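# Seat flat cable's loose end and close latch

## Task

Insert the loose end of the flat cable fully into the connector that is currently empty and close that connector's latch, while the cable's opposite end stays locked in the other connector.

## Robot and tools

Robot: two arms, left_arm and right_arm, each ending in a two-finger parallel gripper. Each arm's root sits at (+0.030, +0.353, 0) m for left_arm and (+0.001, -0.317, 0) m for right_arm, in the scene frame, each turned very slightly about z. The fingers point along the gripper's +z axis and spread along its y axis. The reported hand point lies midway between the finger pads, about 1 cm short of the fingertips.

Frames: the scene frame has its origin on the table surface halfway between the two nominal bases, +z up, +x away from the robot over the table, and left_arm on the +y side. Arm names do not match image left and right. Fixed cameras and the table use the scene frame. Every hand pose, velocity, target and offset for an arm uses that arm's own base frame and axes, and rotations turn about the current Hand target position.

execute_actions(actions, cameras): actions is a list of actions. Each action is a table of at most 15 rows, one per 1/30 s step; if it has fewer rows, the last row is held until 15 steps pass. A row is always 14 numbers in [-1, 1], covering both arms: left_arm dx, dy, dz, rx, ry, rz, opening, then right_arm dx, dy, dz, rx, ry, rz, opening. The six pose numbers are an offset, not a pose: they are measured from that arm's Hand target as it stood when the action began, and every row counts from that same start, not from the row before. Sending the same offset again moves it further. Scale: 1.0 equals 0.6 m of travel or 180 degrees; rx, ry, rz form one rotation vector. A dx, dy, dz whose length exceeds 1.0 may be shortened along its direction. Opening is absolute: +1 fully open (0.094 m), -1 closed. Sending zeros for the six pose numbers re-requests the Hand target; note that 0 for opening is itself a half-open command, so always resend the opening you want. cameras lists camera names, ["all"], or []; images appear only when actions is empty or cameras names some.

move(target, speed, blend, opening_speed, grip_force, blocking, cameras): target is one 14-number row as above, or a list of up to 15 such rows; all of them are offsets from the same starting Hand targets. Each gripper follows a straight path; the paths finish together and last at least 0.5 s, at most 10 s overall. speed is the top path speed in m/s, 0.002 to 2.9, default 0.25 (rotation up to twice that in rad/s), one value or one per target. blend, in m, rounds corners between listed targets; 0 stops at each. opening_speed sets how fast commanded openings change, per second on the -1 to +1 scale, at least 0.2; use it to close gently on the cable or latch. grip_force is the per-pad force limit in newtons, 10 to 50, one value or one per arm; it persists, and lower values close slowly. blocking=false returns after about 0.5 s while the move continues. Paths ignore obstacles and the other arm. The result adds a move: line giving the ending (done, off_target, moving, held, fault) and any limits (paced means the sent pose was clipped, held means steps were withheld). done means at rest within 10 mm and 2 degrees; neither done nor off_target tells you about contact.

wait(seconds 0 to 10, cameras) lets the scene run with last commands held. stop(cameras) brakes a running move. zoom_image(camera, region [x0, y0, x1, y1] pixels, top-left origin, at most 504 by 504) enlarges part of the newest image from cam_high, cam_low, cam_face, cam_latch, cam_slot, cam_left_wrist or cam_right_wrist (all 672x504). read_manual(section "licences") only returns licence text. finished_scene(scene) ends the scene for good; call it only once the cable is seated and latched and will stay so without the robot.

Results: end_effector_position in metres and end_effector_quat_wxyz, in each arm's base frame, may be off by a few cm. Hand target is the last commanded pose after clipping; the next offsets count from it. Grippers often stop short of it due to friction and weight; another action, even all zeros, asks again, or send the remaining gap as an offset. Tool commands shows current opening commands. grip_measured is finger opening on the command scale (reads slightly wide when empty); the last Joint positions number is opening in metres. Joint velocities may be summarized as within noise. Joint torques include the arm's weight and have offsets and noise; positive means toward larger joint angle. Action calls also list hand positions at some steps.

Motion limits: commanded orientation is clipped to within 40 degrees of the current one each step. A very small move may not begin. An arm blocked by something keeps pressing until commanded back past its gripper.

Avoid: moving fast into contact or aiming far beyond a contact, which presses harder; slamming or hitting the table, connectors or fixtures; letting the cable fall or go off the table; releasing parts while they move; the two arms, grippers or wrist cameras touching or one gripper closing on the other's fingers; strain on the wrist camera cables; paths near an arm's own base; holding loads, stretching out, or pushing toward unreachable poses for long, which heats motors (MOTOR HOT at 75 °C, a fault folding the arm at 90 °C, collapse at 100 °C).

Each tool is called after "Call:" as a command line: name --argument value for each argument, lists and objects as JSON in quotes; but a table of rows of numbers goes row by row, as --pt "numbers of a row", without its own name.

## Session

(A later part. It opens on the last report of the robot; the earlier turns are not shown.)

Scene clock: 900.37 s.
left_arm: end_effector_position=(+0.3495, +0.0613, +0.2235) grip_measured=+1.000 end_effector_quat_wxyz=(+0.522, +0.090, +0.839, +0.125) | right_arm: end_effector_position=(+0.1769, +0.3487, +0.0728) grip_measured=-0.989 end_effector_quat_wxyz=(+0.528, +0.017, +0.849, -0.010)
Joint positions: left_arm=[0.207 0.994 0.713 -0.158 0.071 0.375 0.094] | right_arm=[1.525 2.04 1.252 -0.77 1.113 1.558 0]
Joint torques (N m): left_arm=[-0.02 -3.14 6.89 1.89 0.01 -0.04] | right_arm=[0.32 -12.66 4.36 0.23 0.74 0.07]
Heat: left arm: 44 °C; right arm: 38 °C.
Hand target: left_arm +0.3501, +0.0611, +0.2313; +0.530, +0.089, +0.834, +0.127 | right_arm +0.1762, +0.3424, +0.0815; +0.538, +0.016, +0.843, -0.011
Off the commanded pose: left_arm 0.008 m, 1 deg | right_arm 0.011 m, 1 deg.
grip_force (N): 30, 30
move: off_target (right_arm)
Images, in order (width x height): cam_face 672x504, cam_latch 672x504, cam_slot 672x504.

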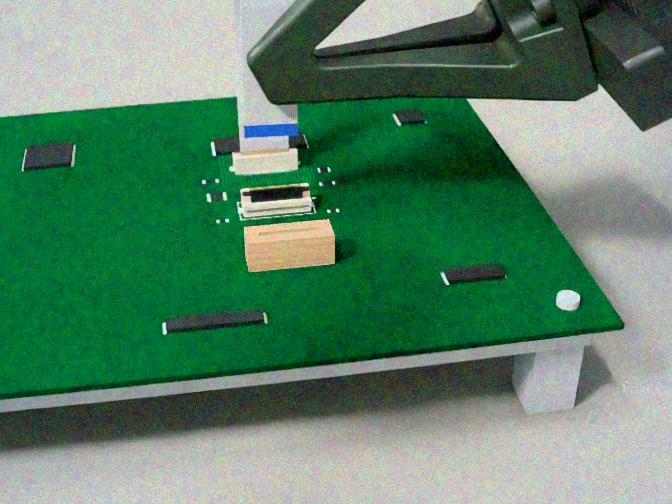

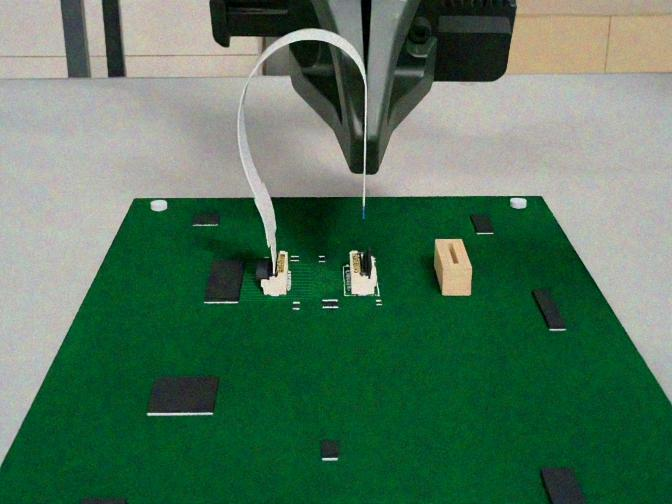

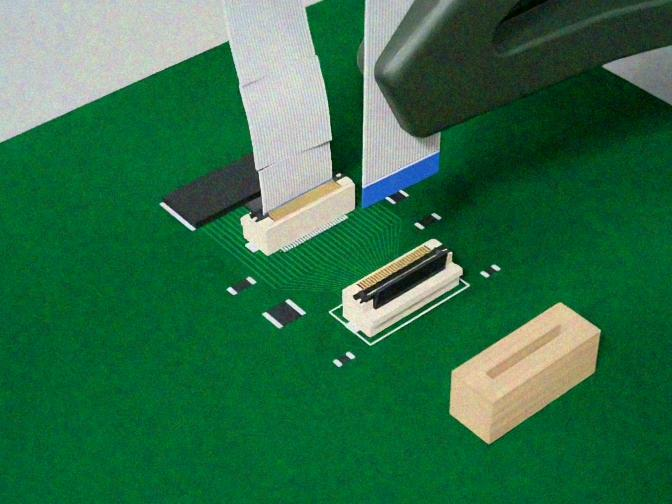

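Call:
zoom_image --camera "cam_latch" --region '[250, 240, 390, 310]'

Call:
zoom_image --camera "cam_slot" --region '[230, 150, 370, 260]'

Call:
zoom_image --camera "cam_slot" --region '[330, 230, 410, 320]'

Scaled by 3.600 from the camera's 672x504 image, which has a finer 960x720 frame.

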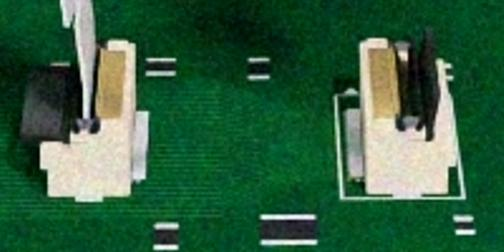

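Scaled by 3.600 from the camera's 672x504 image, which has a finer 960x720 frame.

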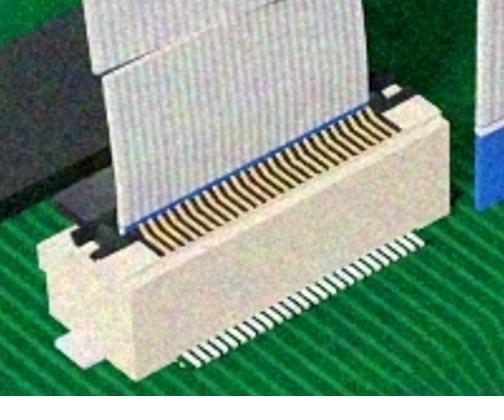

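Scaled by 5.600 from the camera's 672x504 image, which has a finer 960x720 frame.

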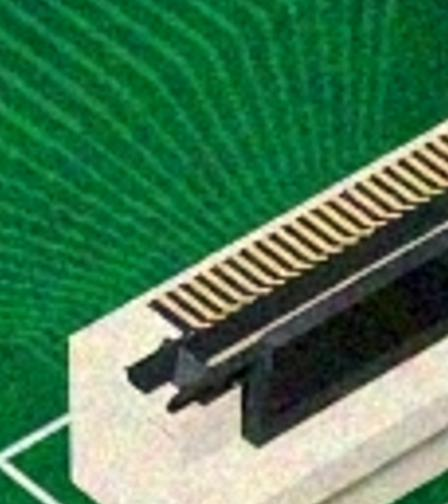

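Call:
move --target '[0,0,0,0,0,0,1, -0.0012,0,-0.032,0,0,0,-1]' --speed 0.05 --cameras '["cam_face","cam_latch","cam_slot"]'

Call:
zoom_image --camera "cam_face" --region '[200, 100, 350, 230]'

Call:
zoom_image --camera "cam_latch" --region '[330, 160, 420, 310]'

Call:
zoom_image --camera "cam_slot" --region '[320, 180, 480, 350]'

Scene clock: 955.00 s.
left_arm: end_effector_position=(+0.3495, +0.0613, +0.2235) grip_measured=+1.000 end_effector_quat_wxyz=(+0.522, +0.090, +0.839, +0.125) | right_arm: end_effector_position=(+0.1768, +0.3463, +0.0671) grip_measured=-0.989 end_effector_quat_wxyz=(+0.528, +0.023, +0.849, -0.005)
Joint positions: left_arm=[0.207 0.994 0.713 -0.158 0.071 0.375 0.094] | right_arm=[1.525 2.04 1.225 -0.735 1.113 1.566 0]
Joint torques (N m): left_arm=[-0.01 -3.12 6.9 1.89 0.01 -0.04] | right_arm=[0.59 -8.98 4.46 0.51 0.69 0.06]
Heat: left arm: 44 °C; right arm: 38 °C.
Hand target: left_arm +0.3501, +0.0611, +0.2313; +0.530, +0.089, +0.834, +0.127 | right_arm +0.1754, +0.3425, +0.0623; +0.538, +0.016, +0.843, -0.011
Off the commanded pose: left_arm 0.008 m, 1 deg | right_arm 0.006 m, 2 deg.
grip_force (N): 30, 30
move: done
Images, in order (width x height): cam_face 672x504, cam_latch 672x504, cam_slot 672x504.

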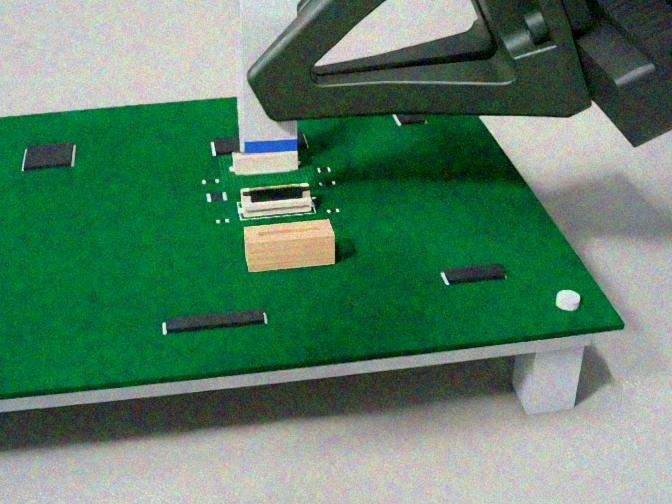

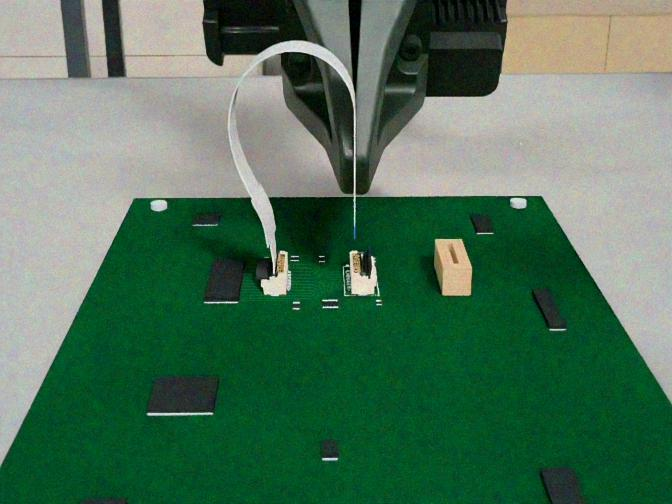

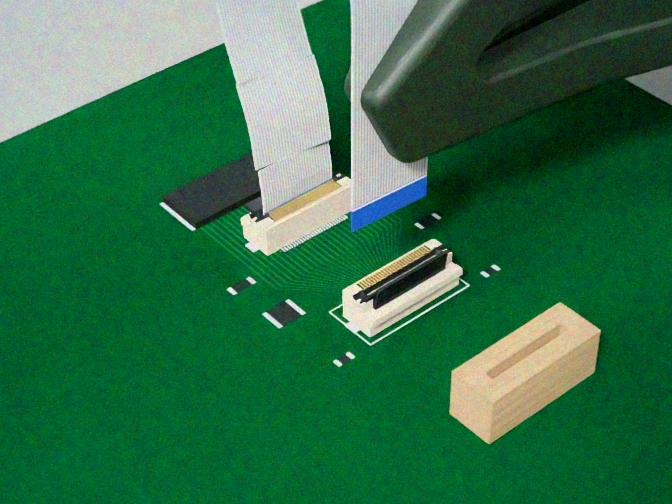

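Scaled by 3.360 from the camera's 672x504 image, which has a finer 960x720 frame.

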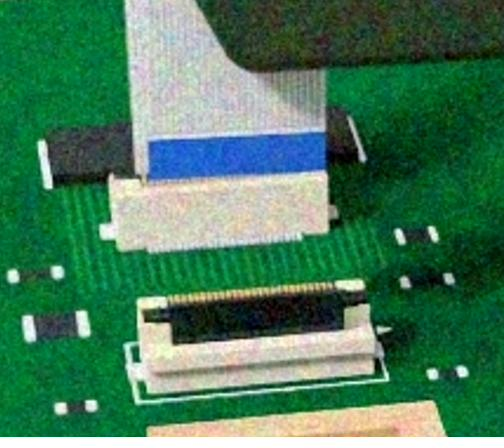

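Scaled by 3.360 from the camera's 672x504 image, which has a finer 960x720 frame.

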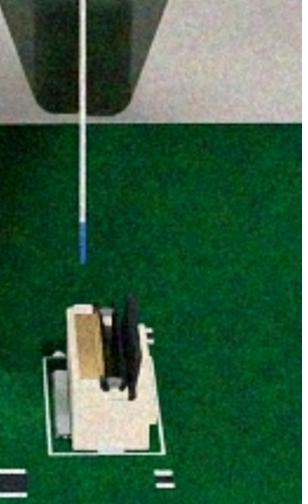

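Scaled by 2.965 from the camera's 672x504 image, which has a finer 960x720 frame.

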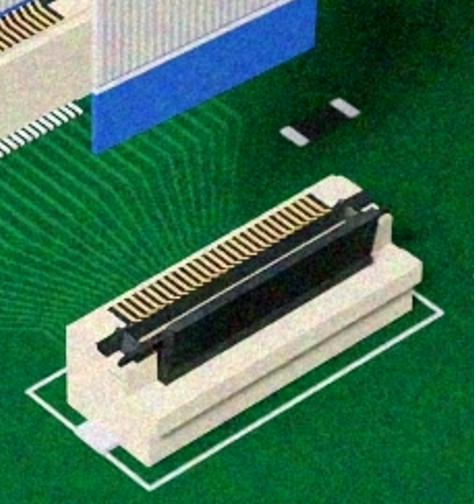

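Call:
move --target '[0,0,0,0,0,0,1, -0.001,0.006,-0.006,0,0,0,-1]' --speed 0.05 --cameras '[]'

Scene clock: 988.90 s.
left_arm: end_effector_position=(+0.3495, +0.0613, +0.2235) grip_measured=+1.000 end_effector_quat_wxyz=(+0.522, +0.090, +0.839, +0.125) | right_arm: end_effector_position=(+0.1755, +0.3468, +0.0634) grip_measured=-0.989 end_effector_quat_wxyz=(+0.529, +0.020, +0.849, -0.006)
Joint positions: left_arm=[0.207 0.994 0.713 -0.158 0.071 0.375 0.094] | right_arm=[1.529 2.051 1.225 -0.732 1.114 1.569 0]
Joint torques (N m): left_arm=[0.01 -3.15 6.9 1.89 0.02 -0.04] | right_arm=[0.49 -8.16 5.74 0.52 0.74 0.05]
Heat: left arm: 44 °C; right arm: 38 °C.
Hand target: left_arm +0.3501, +0.0611, +0.2313; +0.530, +0.089, +0.834, +0.127 | right_arm +0.1749, +0.3460, +0.0587; +0.538, +0.016, +0.843, -0.011
Off the commanded pose: left_arm 0.008 m, 1 deg | right_arm 0.005 m, 1 deg.
grip_force (N): 30, 30
move: done
No camera images: "cameras" was empty.

Call:
move --target '[0,0,0,0,0,0,1, 0.0015,0.0055,0.0,0,0,0,-1]' --speed 0.05 --cameras '["cam_face","cam_latch","cam_slot"]'

Call:
zoom_image --camera "cam_face" --region '[200, 100, 350, 230]'

Call:
zoom_image --camera "cam_latch" --region '[330, 160, 420, 310]'

Call:
zoom_image --camera "cam_slot" --region '[320, 180, 480, 350]'

Scene clock: 1003.50 s.
left_arm: end_effector_position=(+0.3495, +0.0613, +0.2235) grip_measured=+1.000 end_effector_quat_wxyz=(+0.522, +0.090, +0.839, +0.125) | right_arm: end_effector_position=(+0.1755, +0.3464, +0.0606) grip_measured=-0.989 end_effector_quat_wxyz=(+0.529, +0.018, +0.849, -0.010)
Joint positions: left_arm=[0.207 0.994 0.713 -0.158 0.071 0.375 0.094] | right_arm=[1.529 2.06 1.225 -0.731 1.114 1.569 0]
Joint torques (N m): left_arm=[-0.02 -3.14 6.9 1.89 0.02 -0.04] | right_arm=[0.18 -8.12 6.94 0.5 0.71 0.01]
Heat: left arm: 44 °C; right arm: 38 °C.
Hand target: left_arm +0.3501, +0.0611, +0.2313; +0.530, +0.089, +0.834, +0.127 | right_arm +0.1758, +0.3494, +0.0588; +0.538, +0.016, +0.843, -0.011
Off the commanded pose: left_arm 0.008 m, 1 deg | right_arm 0.003 m, 1 deg.
grip_force (N): 30, 30
move: done
Images, in order (width x height): cam_face 672x504, cam_latch 672x504, cam_slot 672x504.

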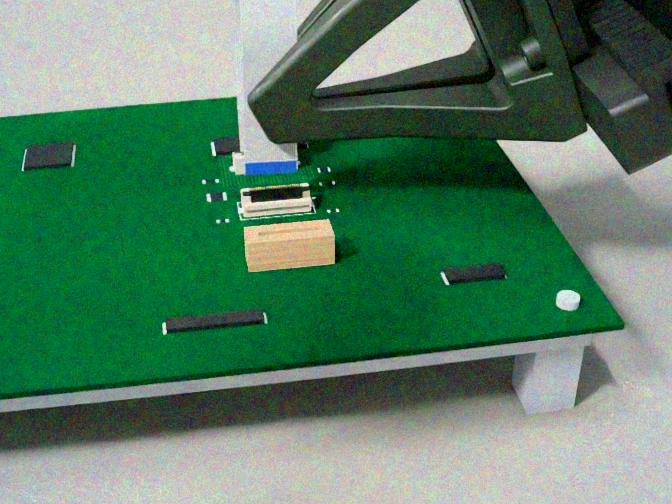

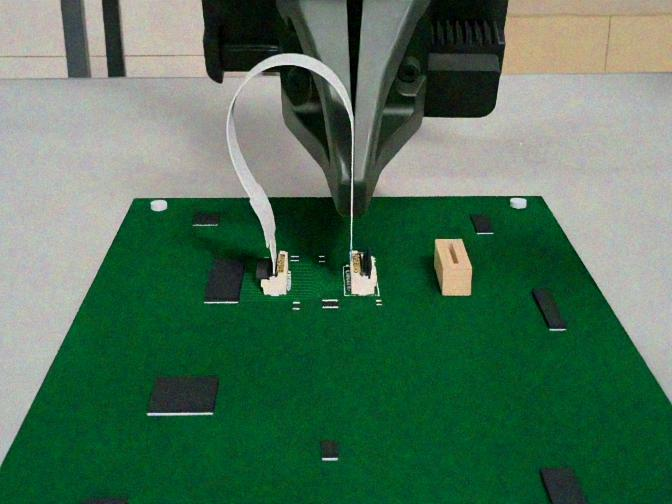

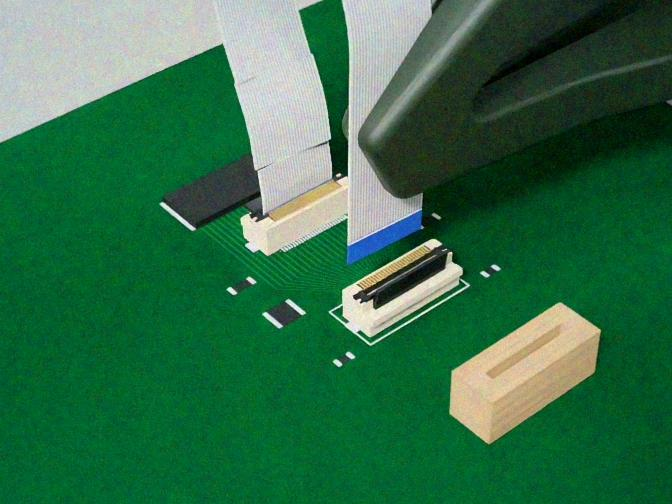

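Scaled by 3.360 from the camera's 672x504 image, which has a finer 960x720 frame.

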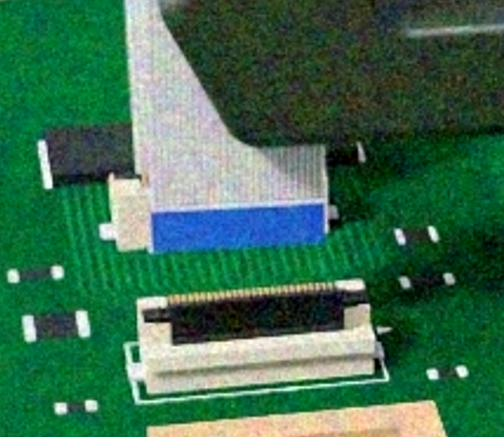

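Scaled by 3.360 from the camera's 672x504 image, which has a finer 960x720 frame.

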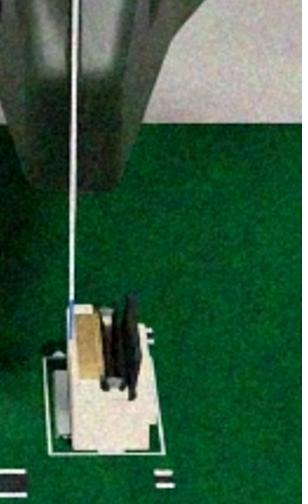

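Scaled by 2.965 from the camera's 672x504 image, which has a finer 960x720 frame.

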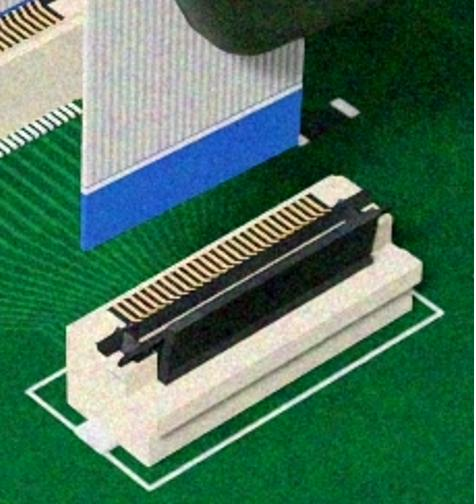

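Call:
move --target '[0,0,0,0,0,0,1, -0.0017,0.006,0.003,0,0,0,-1]' --speed 0.05 --cameras '[]'

Scene clock: 1068.83 s.
left_arm: end_effector_position=(+0.3495, +0.0613, +0.2235) grip_measured=+1.000 end_effector_quat_wxyz=(+0.522, +0.090, +0.839, +0.125) | right_arm: end_effector_position=(+0.1756, +0.3476, +0.0592) grip_measured=-0.989 end_effector_quat_wxyz=(+0.529, +0.018, +0.849, -0.010)
Joint positions: left_arm=[0.207 0.994 0.713 -0.158 0.071 0.375 0.094] | right_arm=[1.529 2.068 1.231 -0.731 1.114 1.569 0]
Joint torques (N m): left_arm=[-0.01 -3.12 6.89 1.89 0.02 -0.04] | right_arm=[0.5 -8.16 8.44 0.25 0.74 0.08]
Heat: left arm: 45 °C; right arm: 38 °C.
Hand target: left_arm +0.3501, +0.0611, +0.2313; +0.530, +0.089, +0.834, +0.127 | right_arm +0.1748, +0.3529, +0.0605; +0.538, +0.016, +0.843, -0.011
Off the commanded pose: left_arm 0.008 m, 1 deg | right_arm 0.006 m, 1 deg.
grip_force (N): 30, 30
move: done
No camera images: "cameras" was empty.

Call:
move --target '[0,0,0,0,0,0,1, -0.001,0.003,0.006,0,0,0,-1]' --speed 0.05 --cameras '["cam_face","cam_latch","cam_slot"]'

Call:
zoom_image --camera "cam_face" --region '[200, 100, 350, 230]'

Call:
zoom_image --camera "cam_latch" --region '[330, 160, 420, 310]'

Call:
zoom_image --camera "cam_slot" --region '[320, 180, 480, 350]'

Scene clock: 1080.90 s.
left_arm: end_effector_position=(+0.3495, +0.0613, +0.2235) grip_measured=+1.000 end_effector_quat_wxyz=(+0.522, +0.090, +0.839, +0.125) | right_arm: end_effector_position=(+0.1754, +0.3502, +0.0623) grip_measured=-0.989 end_effector_quat_wxyz=(+0.529, +0.019, +0.849, -0.008)
Joint positions: left_arm=[0.207 0.994 0.713 -0.158 0.071 0.375 0.094] | right_arm=[1.53 2.068 1.245 -0.743 1.114 1.572 0]
Joint torques (N m): left_arm=[-0.01 -3.15 6.89 1.89 0.02 -0.04] | right_arm=[0.73 -8.29 8.53 0.21 0.7 0.07]
Heat: left arm: 45 °C; right arm: 38 °C.
Hand target: left_arm +0.3501, +0.0611, +0.2313; +0.530, +0.089, +0.834, +0.127 | right_arm +0.1742, +0.3547, +0.0641; +0.538, +0.016, +0.843, -0.011
Off the commanded pose: left_arm 0.008 m, 1 deg | right_arm 0.005 m, 1 deg.
grip_force (N): 30, 30
move: done
Images, in order (width x height): cam_face 672x504, cam_latch 672x504, cam_slot 672x504.

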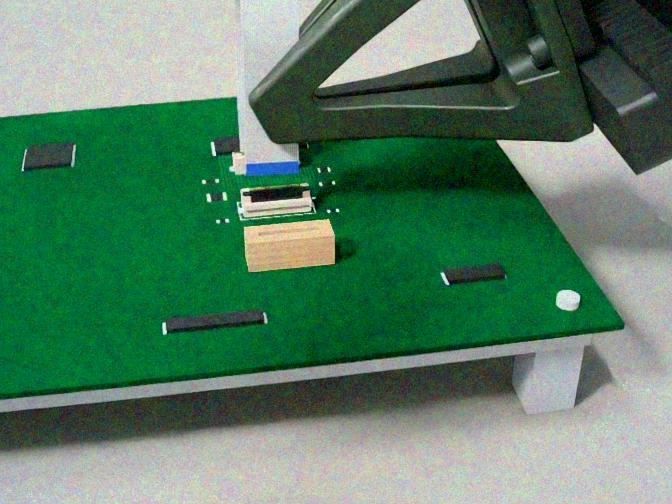

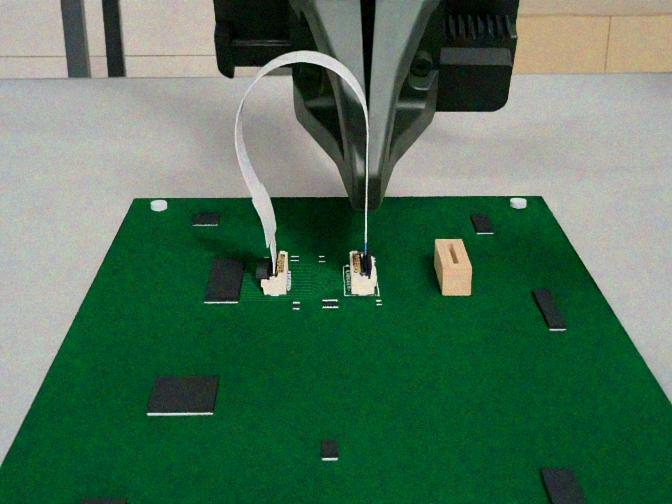

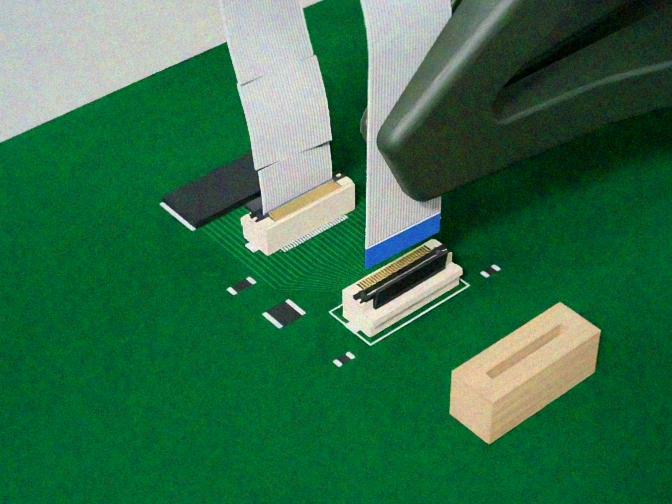

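Scaled by 3.360 from the camera's 672x504 image, which has a finer 960x720 frame.

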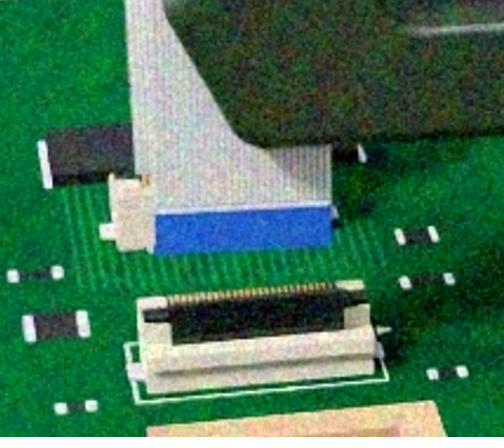

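Scaled by 3.360 from the camera's 672x504 image, which has a finer 960x720 frame.

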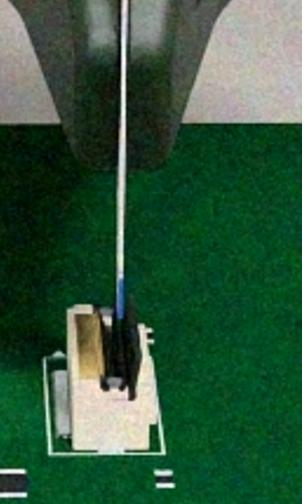

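Scaled by 2.965 from the camera's 672x504 image, which has a finer 960x720 frame.

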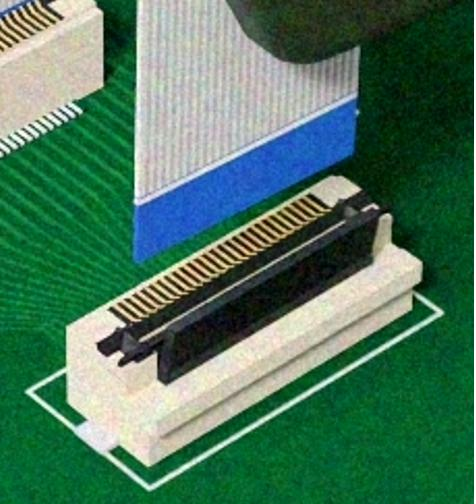

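Call:
zoom_image --camera "cam_slot" --region '[345, 230, 475, 320]'

Call:
zoom_image --camera "cam_face" --region '[232, 150, 322, 220]'

Call:
zoom_image --camera "cam_latch" --region '[335, 220, 395, 300]'

Scaled by 3.877 from the camera's 672x504 image, which has a finer 960x720 frame.

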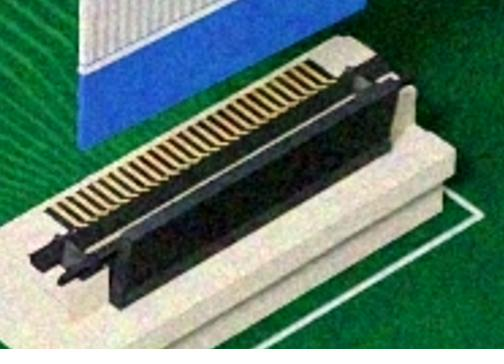

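Scaled by 5.600 from the camera's 672x504 image, which has a finer 960x720 frame.

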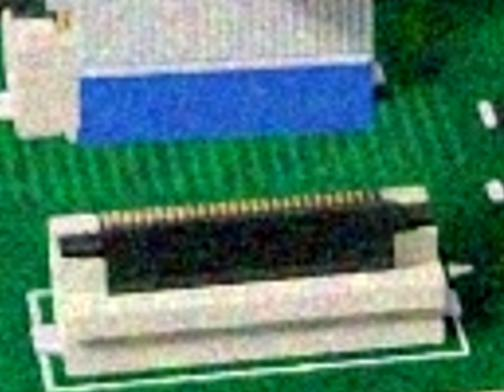

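Scaled by 6.300 from the camera's 672x504 image, which has a finer 960x720 frame.

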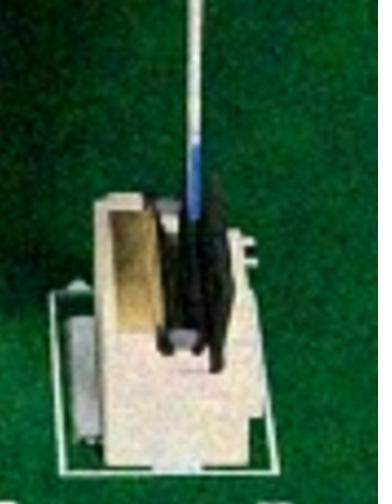

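Call:
move --target '[0,0,0,0,0,0,1, -0.002,-0.007,0.001,0,0,0.0167,-1]' --speed 0.05 --cameras '["cam_face","cam_latch","cam_slot"]'

Call:
zoom_image --camera "cam_face" --region '[232, 150, 322, 220]'

Call:
zoom_image --camera "cam_latch" --region '[335, 220, 395, 300]'

Call:
zoom_image --camera "cam_slot" --region '[345, 210, 475, 320]'

Scene clock: 1184.53 s.
left_arm: end_effector_position=(+0.3495, +0.0613, +0.2235) grip_measured=+1.000 end_effector_quat_wxyz=(+0.522, +0.090, +0.839, +0.125) | right_arm: end_effector_position=(+0.1741, +0.3528, +0.0572) grip_measured=-0.989 end_effector_quat_wxyz=(+0.530, -0.005, +0.848, -0.003)
Joint positions: left_arm=[0.207 0.994 0.713 -0.158 0.071 0.375 0.094] | right_arm=[1.534 2.052 1.192 -0.634 1.116 1.474 0]
Joint torques (N m): left_arm=[-0.01 -3.14 6.9 1.89 0.02 -0.04] | right_arm=[0.46 -12.51 4.26 0.6 0.68 -0.02]
Heat: left arm: 45 °C; right arm: 37 °C.
Hand target: left_arm +0.3501, +0.0611, +0.2313; +0.530, +0.089, +0.834, +0.127 | right_arm +0.1730, +0.3505, +0.0647; +0.538, -0.006, +0.843, +0.003
Off the commanded pose: left_arm 0.008 m, 1 deg | right_arm 0.008 m, 1 deg.
grip_force (N): 30, 30
move: done
Images, in order (width x height): cam_face 672x504, cam_latch 672x504, cam_slot 672x504.

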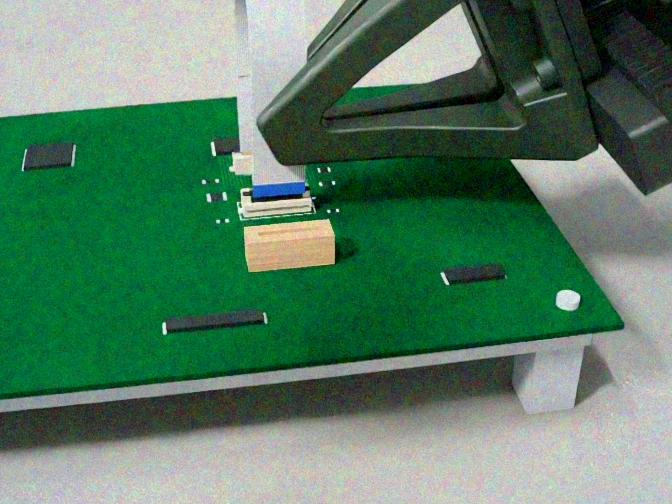

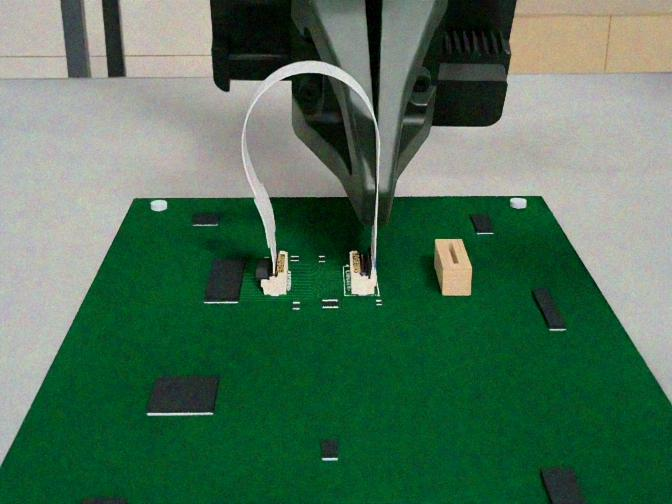

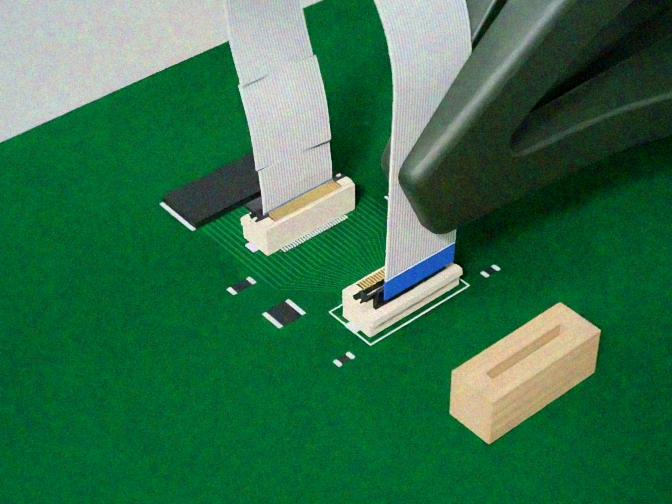

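Scaled by 5.600 from the camera's 672x504 image, which has a finer 960x720 frame.

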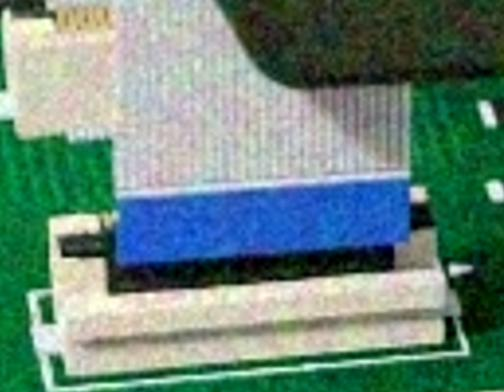

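Scaled by 6.300 from the camera's 672x504 image, which has a finer 960x720 frame.

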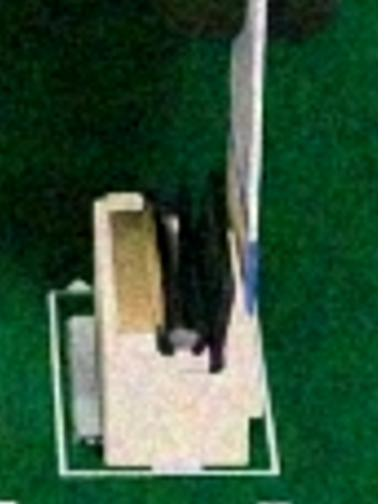

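Scaled by 3.877 from the camera's 672x504 image, which has a finer 960x720 frame.

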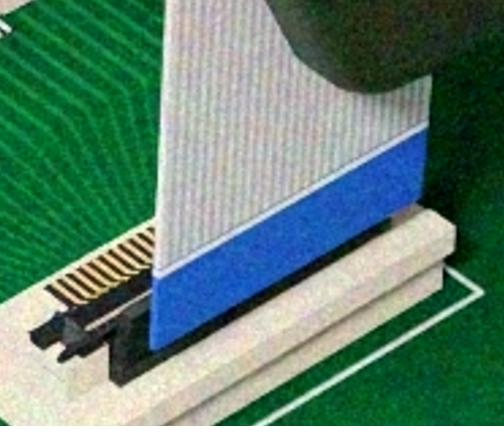

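Call:
move --target '[0,0,0,0,0,0,1, 0.0,-0.002,0.0125,0,0,0,-1]' --speed 0.05 --cameras '[]'

Scene clock: 1203.27 s.
left_arm: end_effector_position=(+0.3495, +0.0613, +0.2235) grip_measured=+1.000 end_effector_quat_wxyz=(+0.522, +0.090, +0.839, +0.125) | right_arm: end_effector_position=(+0.1741, +0.3541, +0.0643) grip_measured=-0.989 end_effector_quat_wxyz=(+0.531, -0.001, +0.848, +0.006)
Joint positions: left_arm=[0.207 0.994 0.713 -0.158 0.071 0.375 0.094] | right_arm=[1.534 2.031 1.192 -0.633 1.116 1.471 0]
Joint torques (N m): left_arm=[-0.02 -3.12 6.9 1.89 0.02 -0.04] | right_arm=[0.5 -12.4 4.85 0.38 0.68 -0.03]
Heat: left arm: 45 °C; right arm: 38 °C.
Hand target: left_arm +0.3501, +0.0611, +0.2313; +0.530, +0.089, +0.834, +0.127 | right_arm +0.1730, +0.3493, +0.0722; +0.538, -0.006, +0.843, +0.003
Off the commanded pose: left_arm 0.008 m, 1 deg | right_arm 0.009 m, 1 deg.
grip_force (N): 30, 30
move: done
No camera images: "cameras" was empty.

Call:
move --target '[0,0,0,0,0,0,1, 0.0008,-0.0075,0.002,0,0,0,-1]' --speed 0.05 --cameras '["cam_face","cam_latch","cam_slot"]'

Call:
zoom_image --camera "cam_face" --region '[232, 150, 322, 220]'

Call:
zoom_image --camera "cam_latch" --region '[335, 220, 395, 300]'

Call:
zoom_image --camera "cam_slot" --region '[345, 210, 475, 320]'

Scene clock: 1213.33 s.
left_arm: end_effector_position=(+0.3495, +0.0613, +0.2235) grip_measured=+1.000 end_effector_quat_wxyz=(+0.522, +0.090, +0.839, +0.125) | right_arm: end_effector_position=(+0.1740, +0.3501, +0.0661) grip_measured=-0.989 end_effector_quat_wxyz=(+0.531, -0.002, +0.848, +0.004)
Joint positions: left_arm=[0.207 0.994 0.713 -0.158 0.071 0.375 0.094] | right_arm=[1.534 2.015 1.176 -0.633 1.116 1.467 0]
Joint torques (N m): left_arm=[-0.01 -3.12 6.9 1.89 0.02 -0.04] | right_arm=[0.18 -12.31 4.31 0.45 0.68 -0.07]
Heat: left arm: 45 °C; right arm: 39 °C.
Hand target: left_arm +0.3501, +0.0611, +0.2313; +0.530, +0.089, +0.834, +0.127 | right_arm +0.1735, +0.3449, +0.0734; +0.538, -0.006, +0.843, +0.003
Off the commanded pose: left_arm 0.008 m, 1 deg | right_arm 0.009 m, 1 deg.
grip_force (N): 30, 30
move: done
Images, in order (width x height): cam_face 672x504, cam_latch 672x504, cam_slot 672x504.

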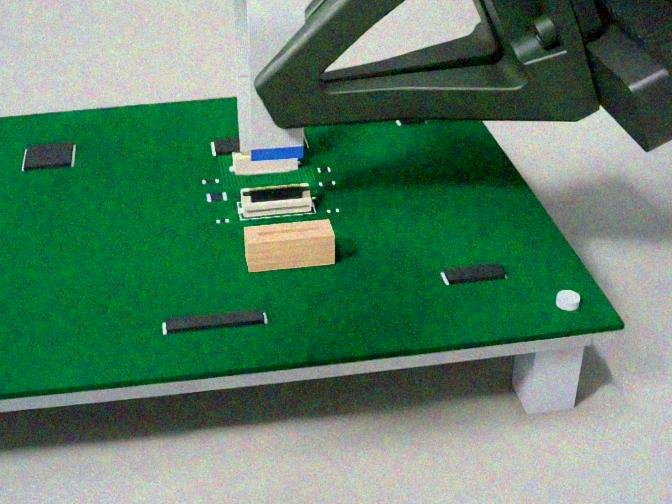

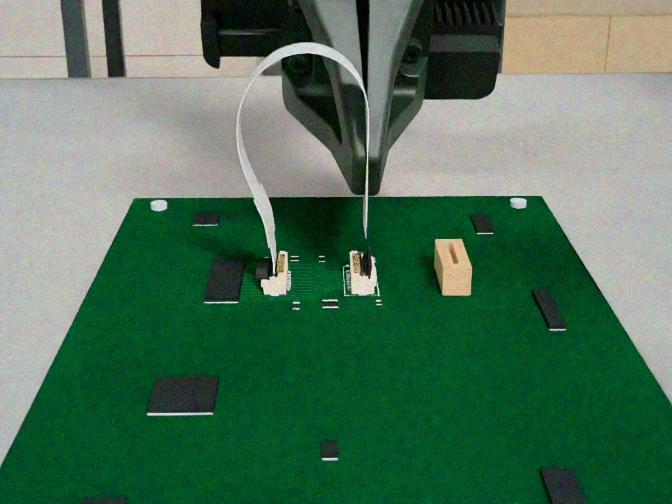

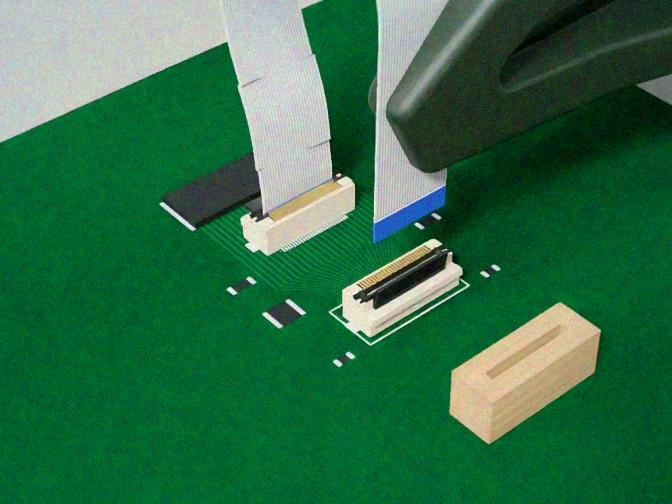

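Scaled by 5.600 from the camera's 672x504 image, which has a finer 960x720 frame.

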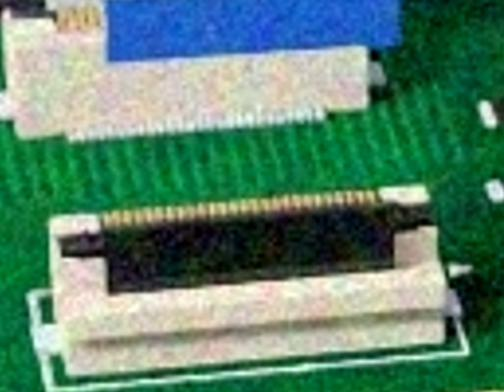

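Scaled by 6.300 from the camera's 672x504 image, which has a finer 960x720 frame.

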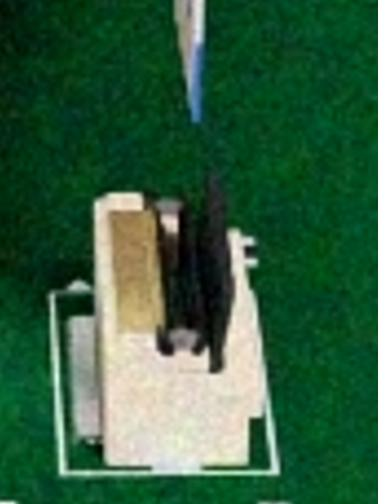

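Scaled by 3.877 from the camera's 672x504 image, which has a finer 960x720 frame.

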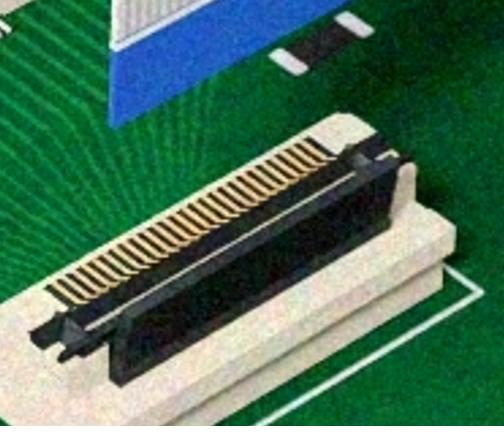

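Call:
move --target '[0,0,0,0,0,0,1, 0.0035,0.0,-0.02,0,0,0,-1]' --speed 0.05 --cameras '[]'

Scene clock: 1248.27 s.
left_arm: end_effector_position=(+0.3495, +0.0613, +0.2235) grip_measured=+1.000 end_effector_quat_wxyz=(+0.522, +0.090, +0.839, +0.125) | right_arm: end_effector_position=(+0.1740, +0.3501, +0.0621) grip_measured=-0.989 end_effector_quat_wxyz=(+0.531, -0.002, +0.847, +0.010)
Joint positions: left_arm=[0.207 0.994 0.713 -0.158 0.071 0.375 0.094] | right_arm=[1.534 2.015 1.155 -0.592 1.116 1.454 0]
Joint torques (N m): left_arm=[-0.02 -3.12 6.91 1.89 0.02 -0.04] | right_arm=[-0.23 -9.95 4.37 0.67 0.68 -0.07]
Heat: left arm: 45 °C; right arm: 41 °C.
Hand target: left_arm +0.3501, +0.0611, +0.2313; +0.530, +0.089, +0.834, +0.127 | right_arm +0.1756, +0.3448, +0.0614; +0.538, -0.006, +0.843, +0.003
Off the commanded pose: left_arm 0.008 m, 1 deg | right_arm 0.006 m, 1 deg.
grip_force (N): 30, 30
move: done
No camera images: "cameras" was empty.

Call:
move --target '[0,0,0,0,0,0,1, 0.004,-0.001,-0.003,0,0,0,-1]' --speed 0.05 --cameras '["cam_face","cam_latch","cam_slot"]'

Call:
zoom_image --camera "cam_face" --region '[232, 150, 322, 220]'

Call:
zoom_image --camera "cam_latch" --region '[335, 220, 395, 300]'

Call:
zoom_image --camera "cam_slot" --region '[345, 210, 475, 320]'

Scene clock: 1269.33 s.
left_arm: end_effector_position=(+0.3495, +0.0613, +0.2235) grip_measured=+1.000 end_effector_quat_wxyz=(+0.522, +0.090, +0.839, +0.125) | right_arm: end_effector_position=(+0.1748, +0.3503, +0.0603) grip_measured=-0.989 end_effector_quat_wxyz=(+0.531, -0.005, +0.847, +0.011)
Joint positions: left_arm=[0.207 0.994 0.713 -0.158 0.071 0.375 0.094] | right_arm=[1.532 2.015 1.144 -0.567 1.116 1.438 0]
Joint torques (N m): left_arm=[-0.01 -3.12 6.9 1.89 0.01 -0.04] | right_arm=[-0.47 -10.06 4.51 0.66 0.65 -0.04]
Heat: left arm: 45 °C; right arm: 40 °C.
Hand target: left_arm +0.3501, +0.0611, +0.2313; +0.530, +0.089, +0.834, +0.127 | right_arm +0.1780, +0.3442, +0.0596; +0.538, -0.006, +0.843, +0.003
Off the commanded pose: left_arm 0.008 m, 1 deg | right_arm 0.007 m, 1 deg.
grip_force (N): 30, 30
move: done
Images, in order (width x height): cam_face 672x504, cam_latch 672x504, cam_slot 672x504.

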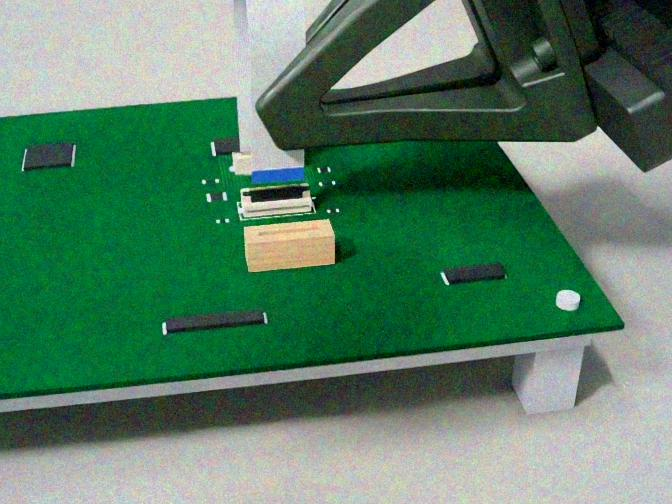

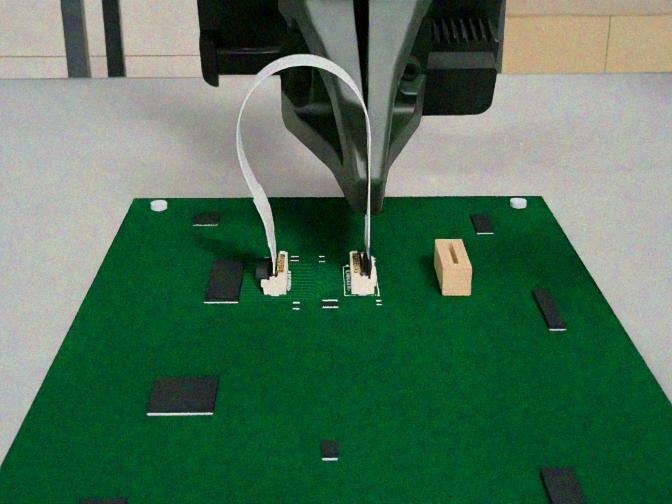

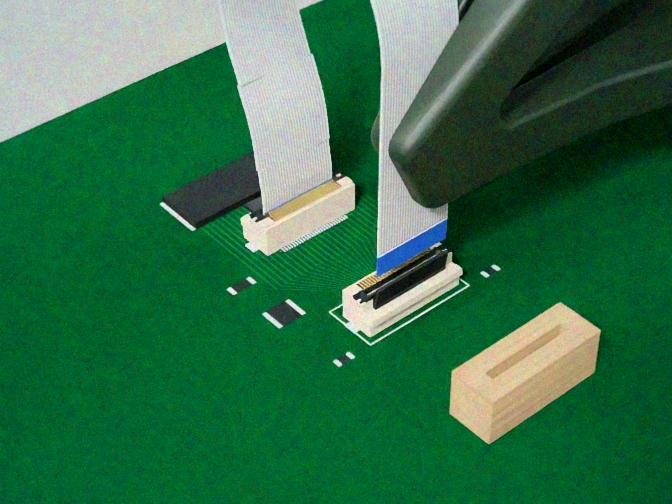

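Scaled by 5.600 from the camera's 672x504 image, which has a finer 960x720 frame.

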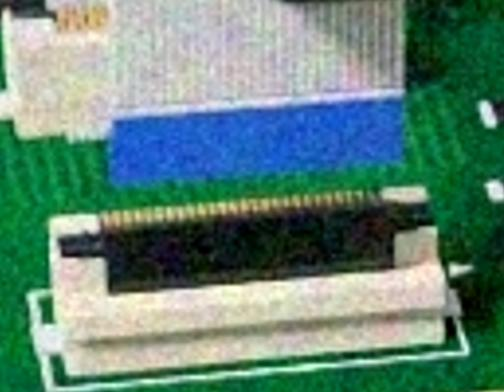

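Scaled by 6.300 from the camera's 672x504 image, which has a finer 960x720 frame.

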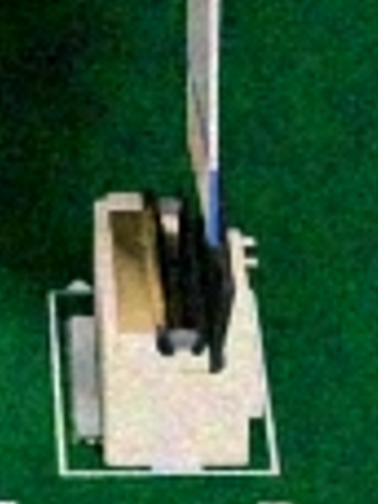

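Scaled by 3.877 from the camera's 672x504 image, which has a finer 960x720 frame.

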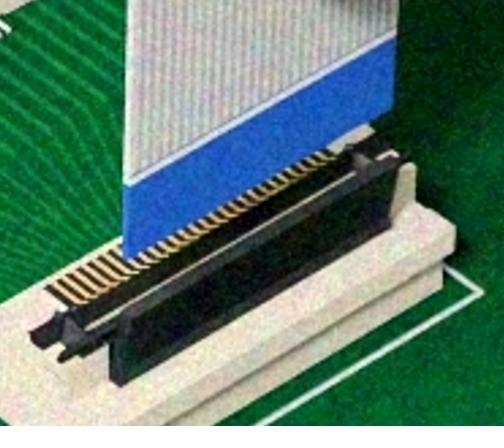

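Call:
wait --seconds 0.2 --cameras '["cam_latch","cam_face","cam_slot"]'

Scene clock: 1311.20 s.
left_arm: end_effector_position=(+0.3495, +0.0613, +0.2235) grip_measured=+1.000 end_effector_quat_wxyz=(+0.522, +0.090, +0.839, +0.125) | right_arm: end_effector_position=(+0.1748, +0.3504, +0.0603) grip_measured=-0.989 end_effector_quat_wxyz=(+0.531, -0.005, +0.847, +0.011)
Joint positions: left_arm=[0.207 0.994 0.713 -0.158 0.071 0.375 0.094] | right_arm=[1.532 2.015 1.144 -0.567 1.116 1.438 0]
Joint torques (N m): left_arm=[-0.01 -3.14 6.9 1.88 0.02 -0.04] | right_arm=[-0.59 -10.07 4.36 0.66 0.65 -0.08]
Heat: left arm: 45 °C; right arm: 40 °C.
Hand target: left_arm +0.3501, +0.0611, +0.2313; +0.530, +0.089, +0.834, +0.127 | right_arm +0.1780, +0.3442, +0.0596; +0.538, -0.006, +0.843, +0.003
Tool commands: left_gripper/opening=+1.0 right_gripper/opening=-1.0
Off the commanded pose: left_arm 0.008 m, 1 deg | right_arm 0.007 m, 1 deg.
grip_force (N): 30, 30
wait: 0.20 s; at rest from the start
Images, in order (width x height): cam_face 672x504, cam_latch 672x504, cam_slot 672x504.

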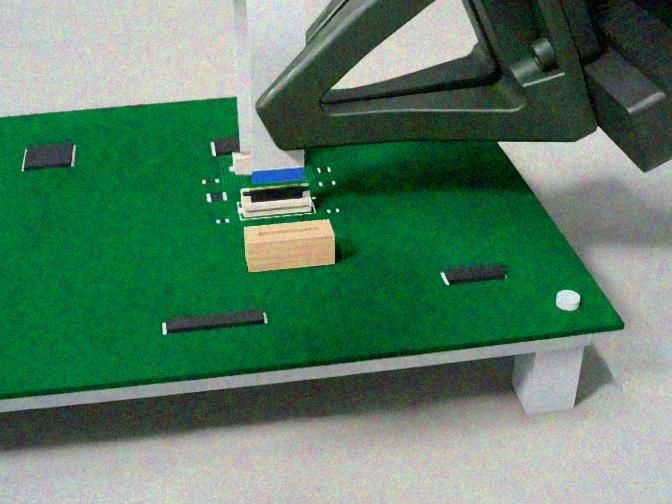

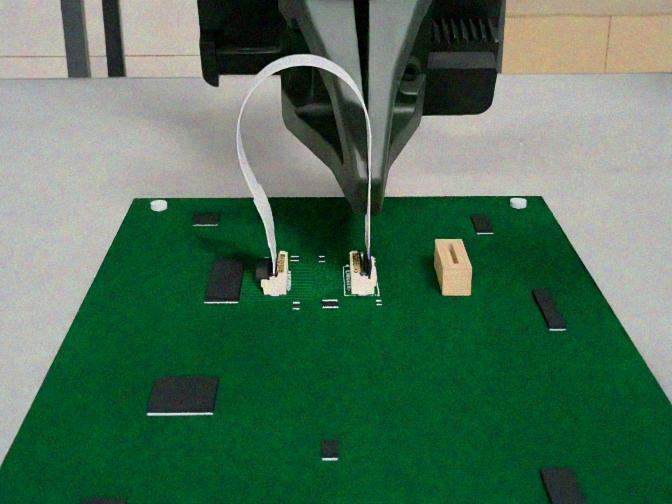

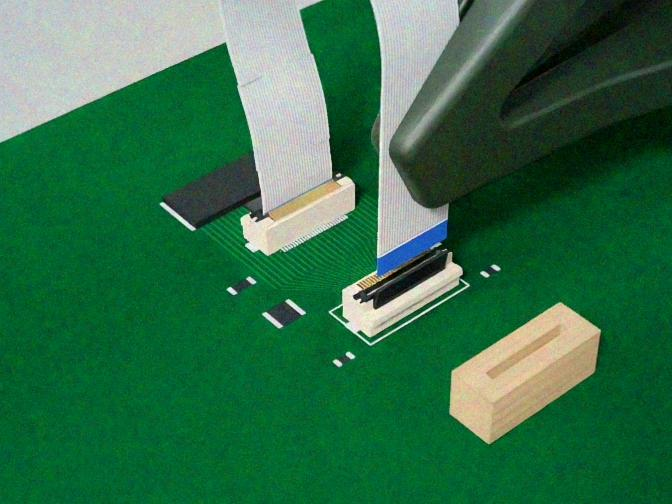

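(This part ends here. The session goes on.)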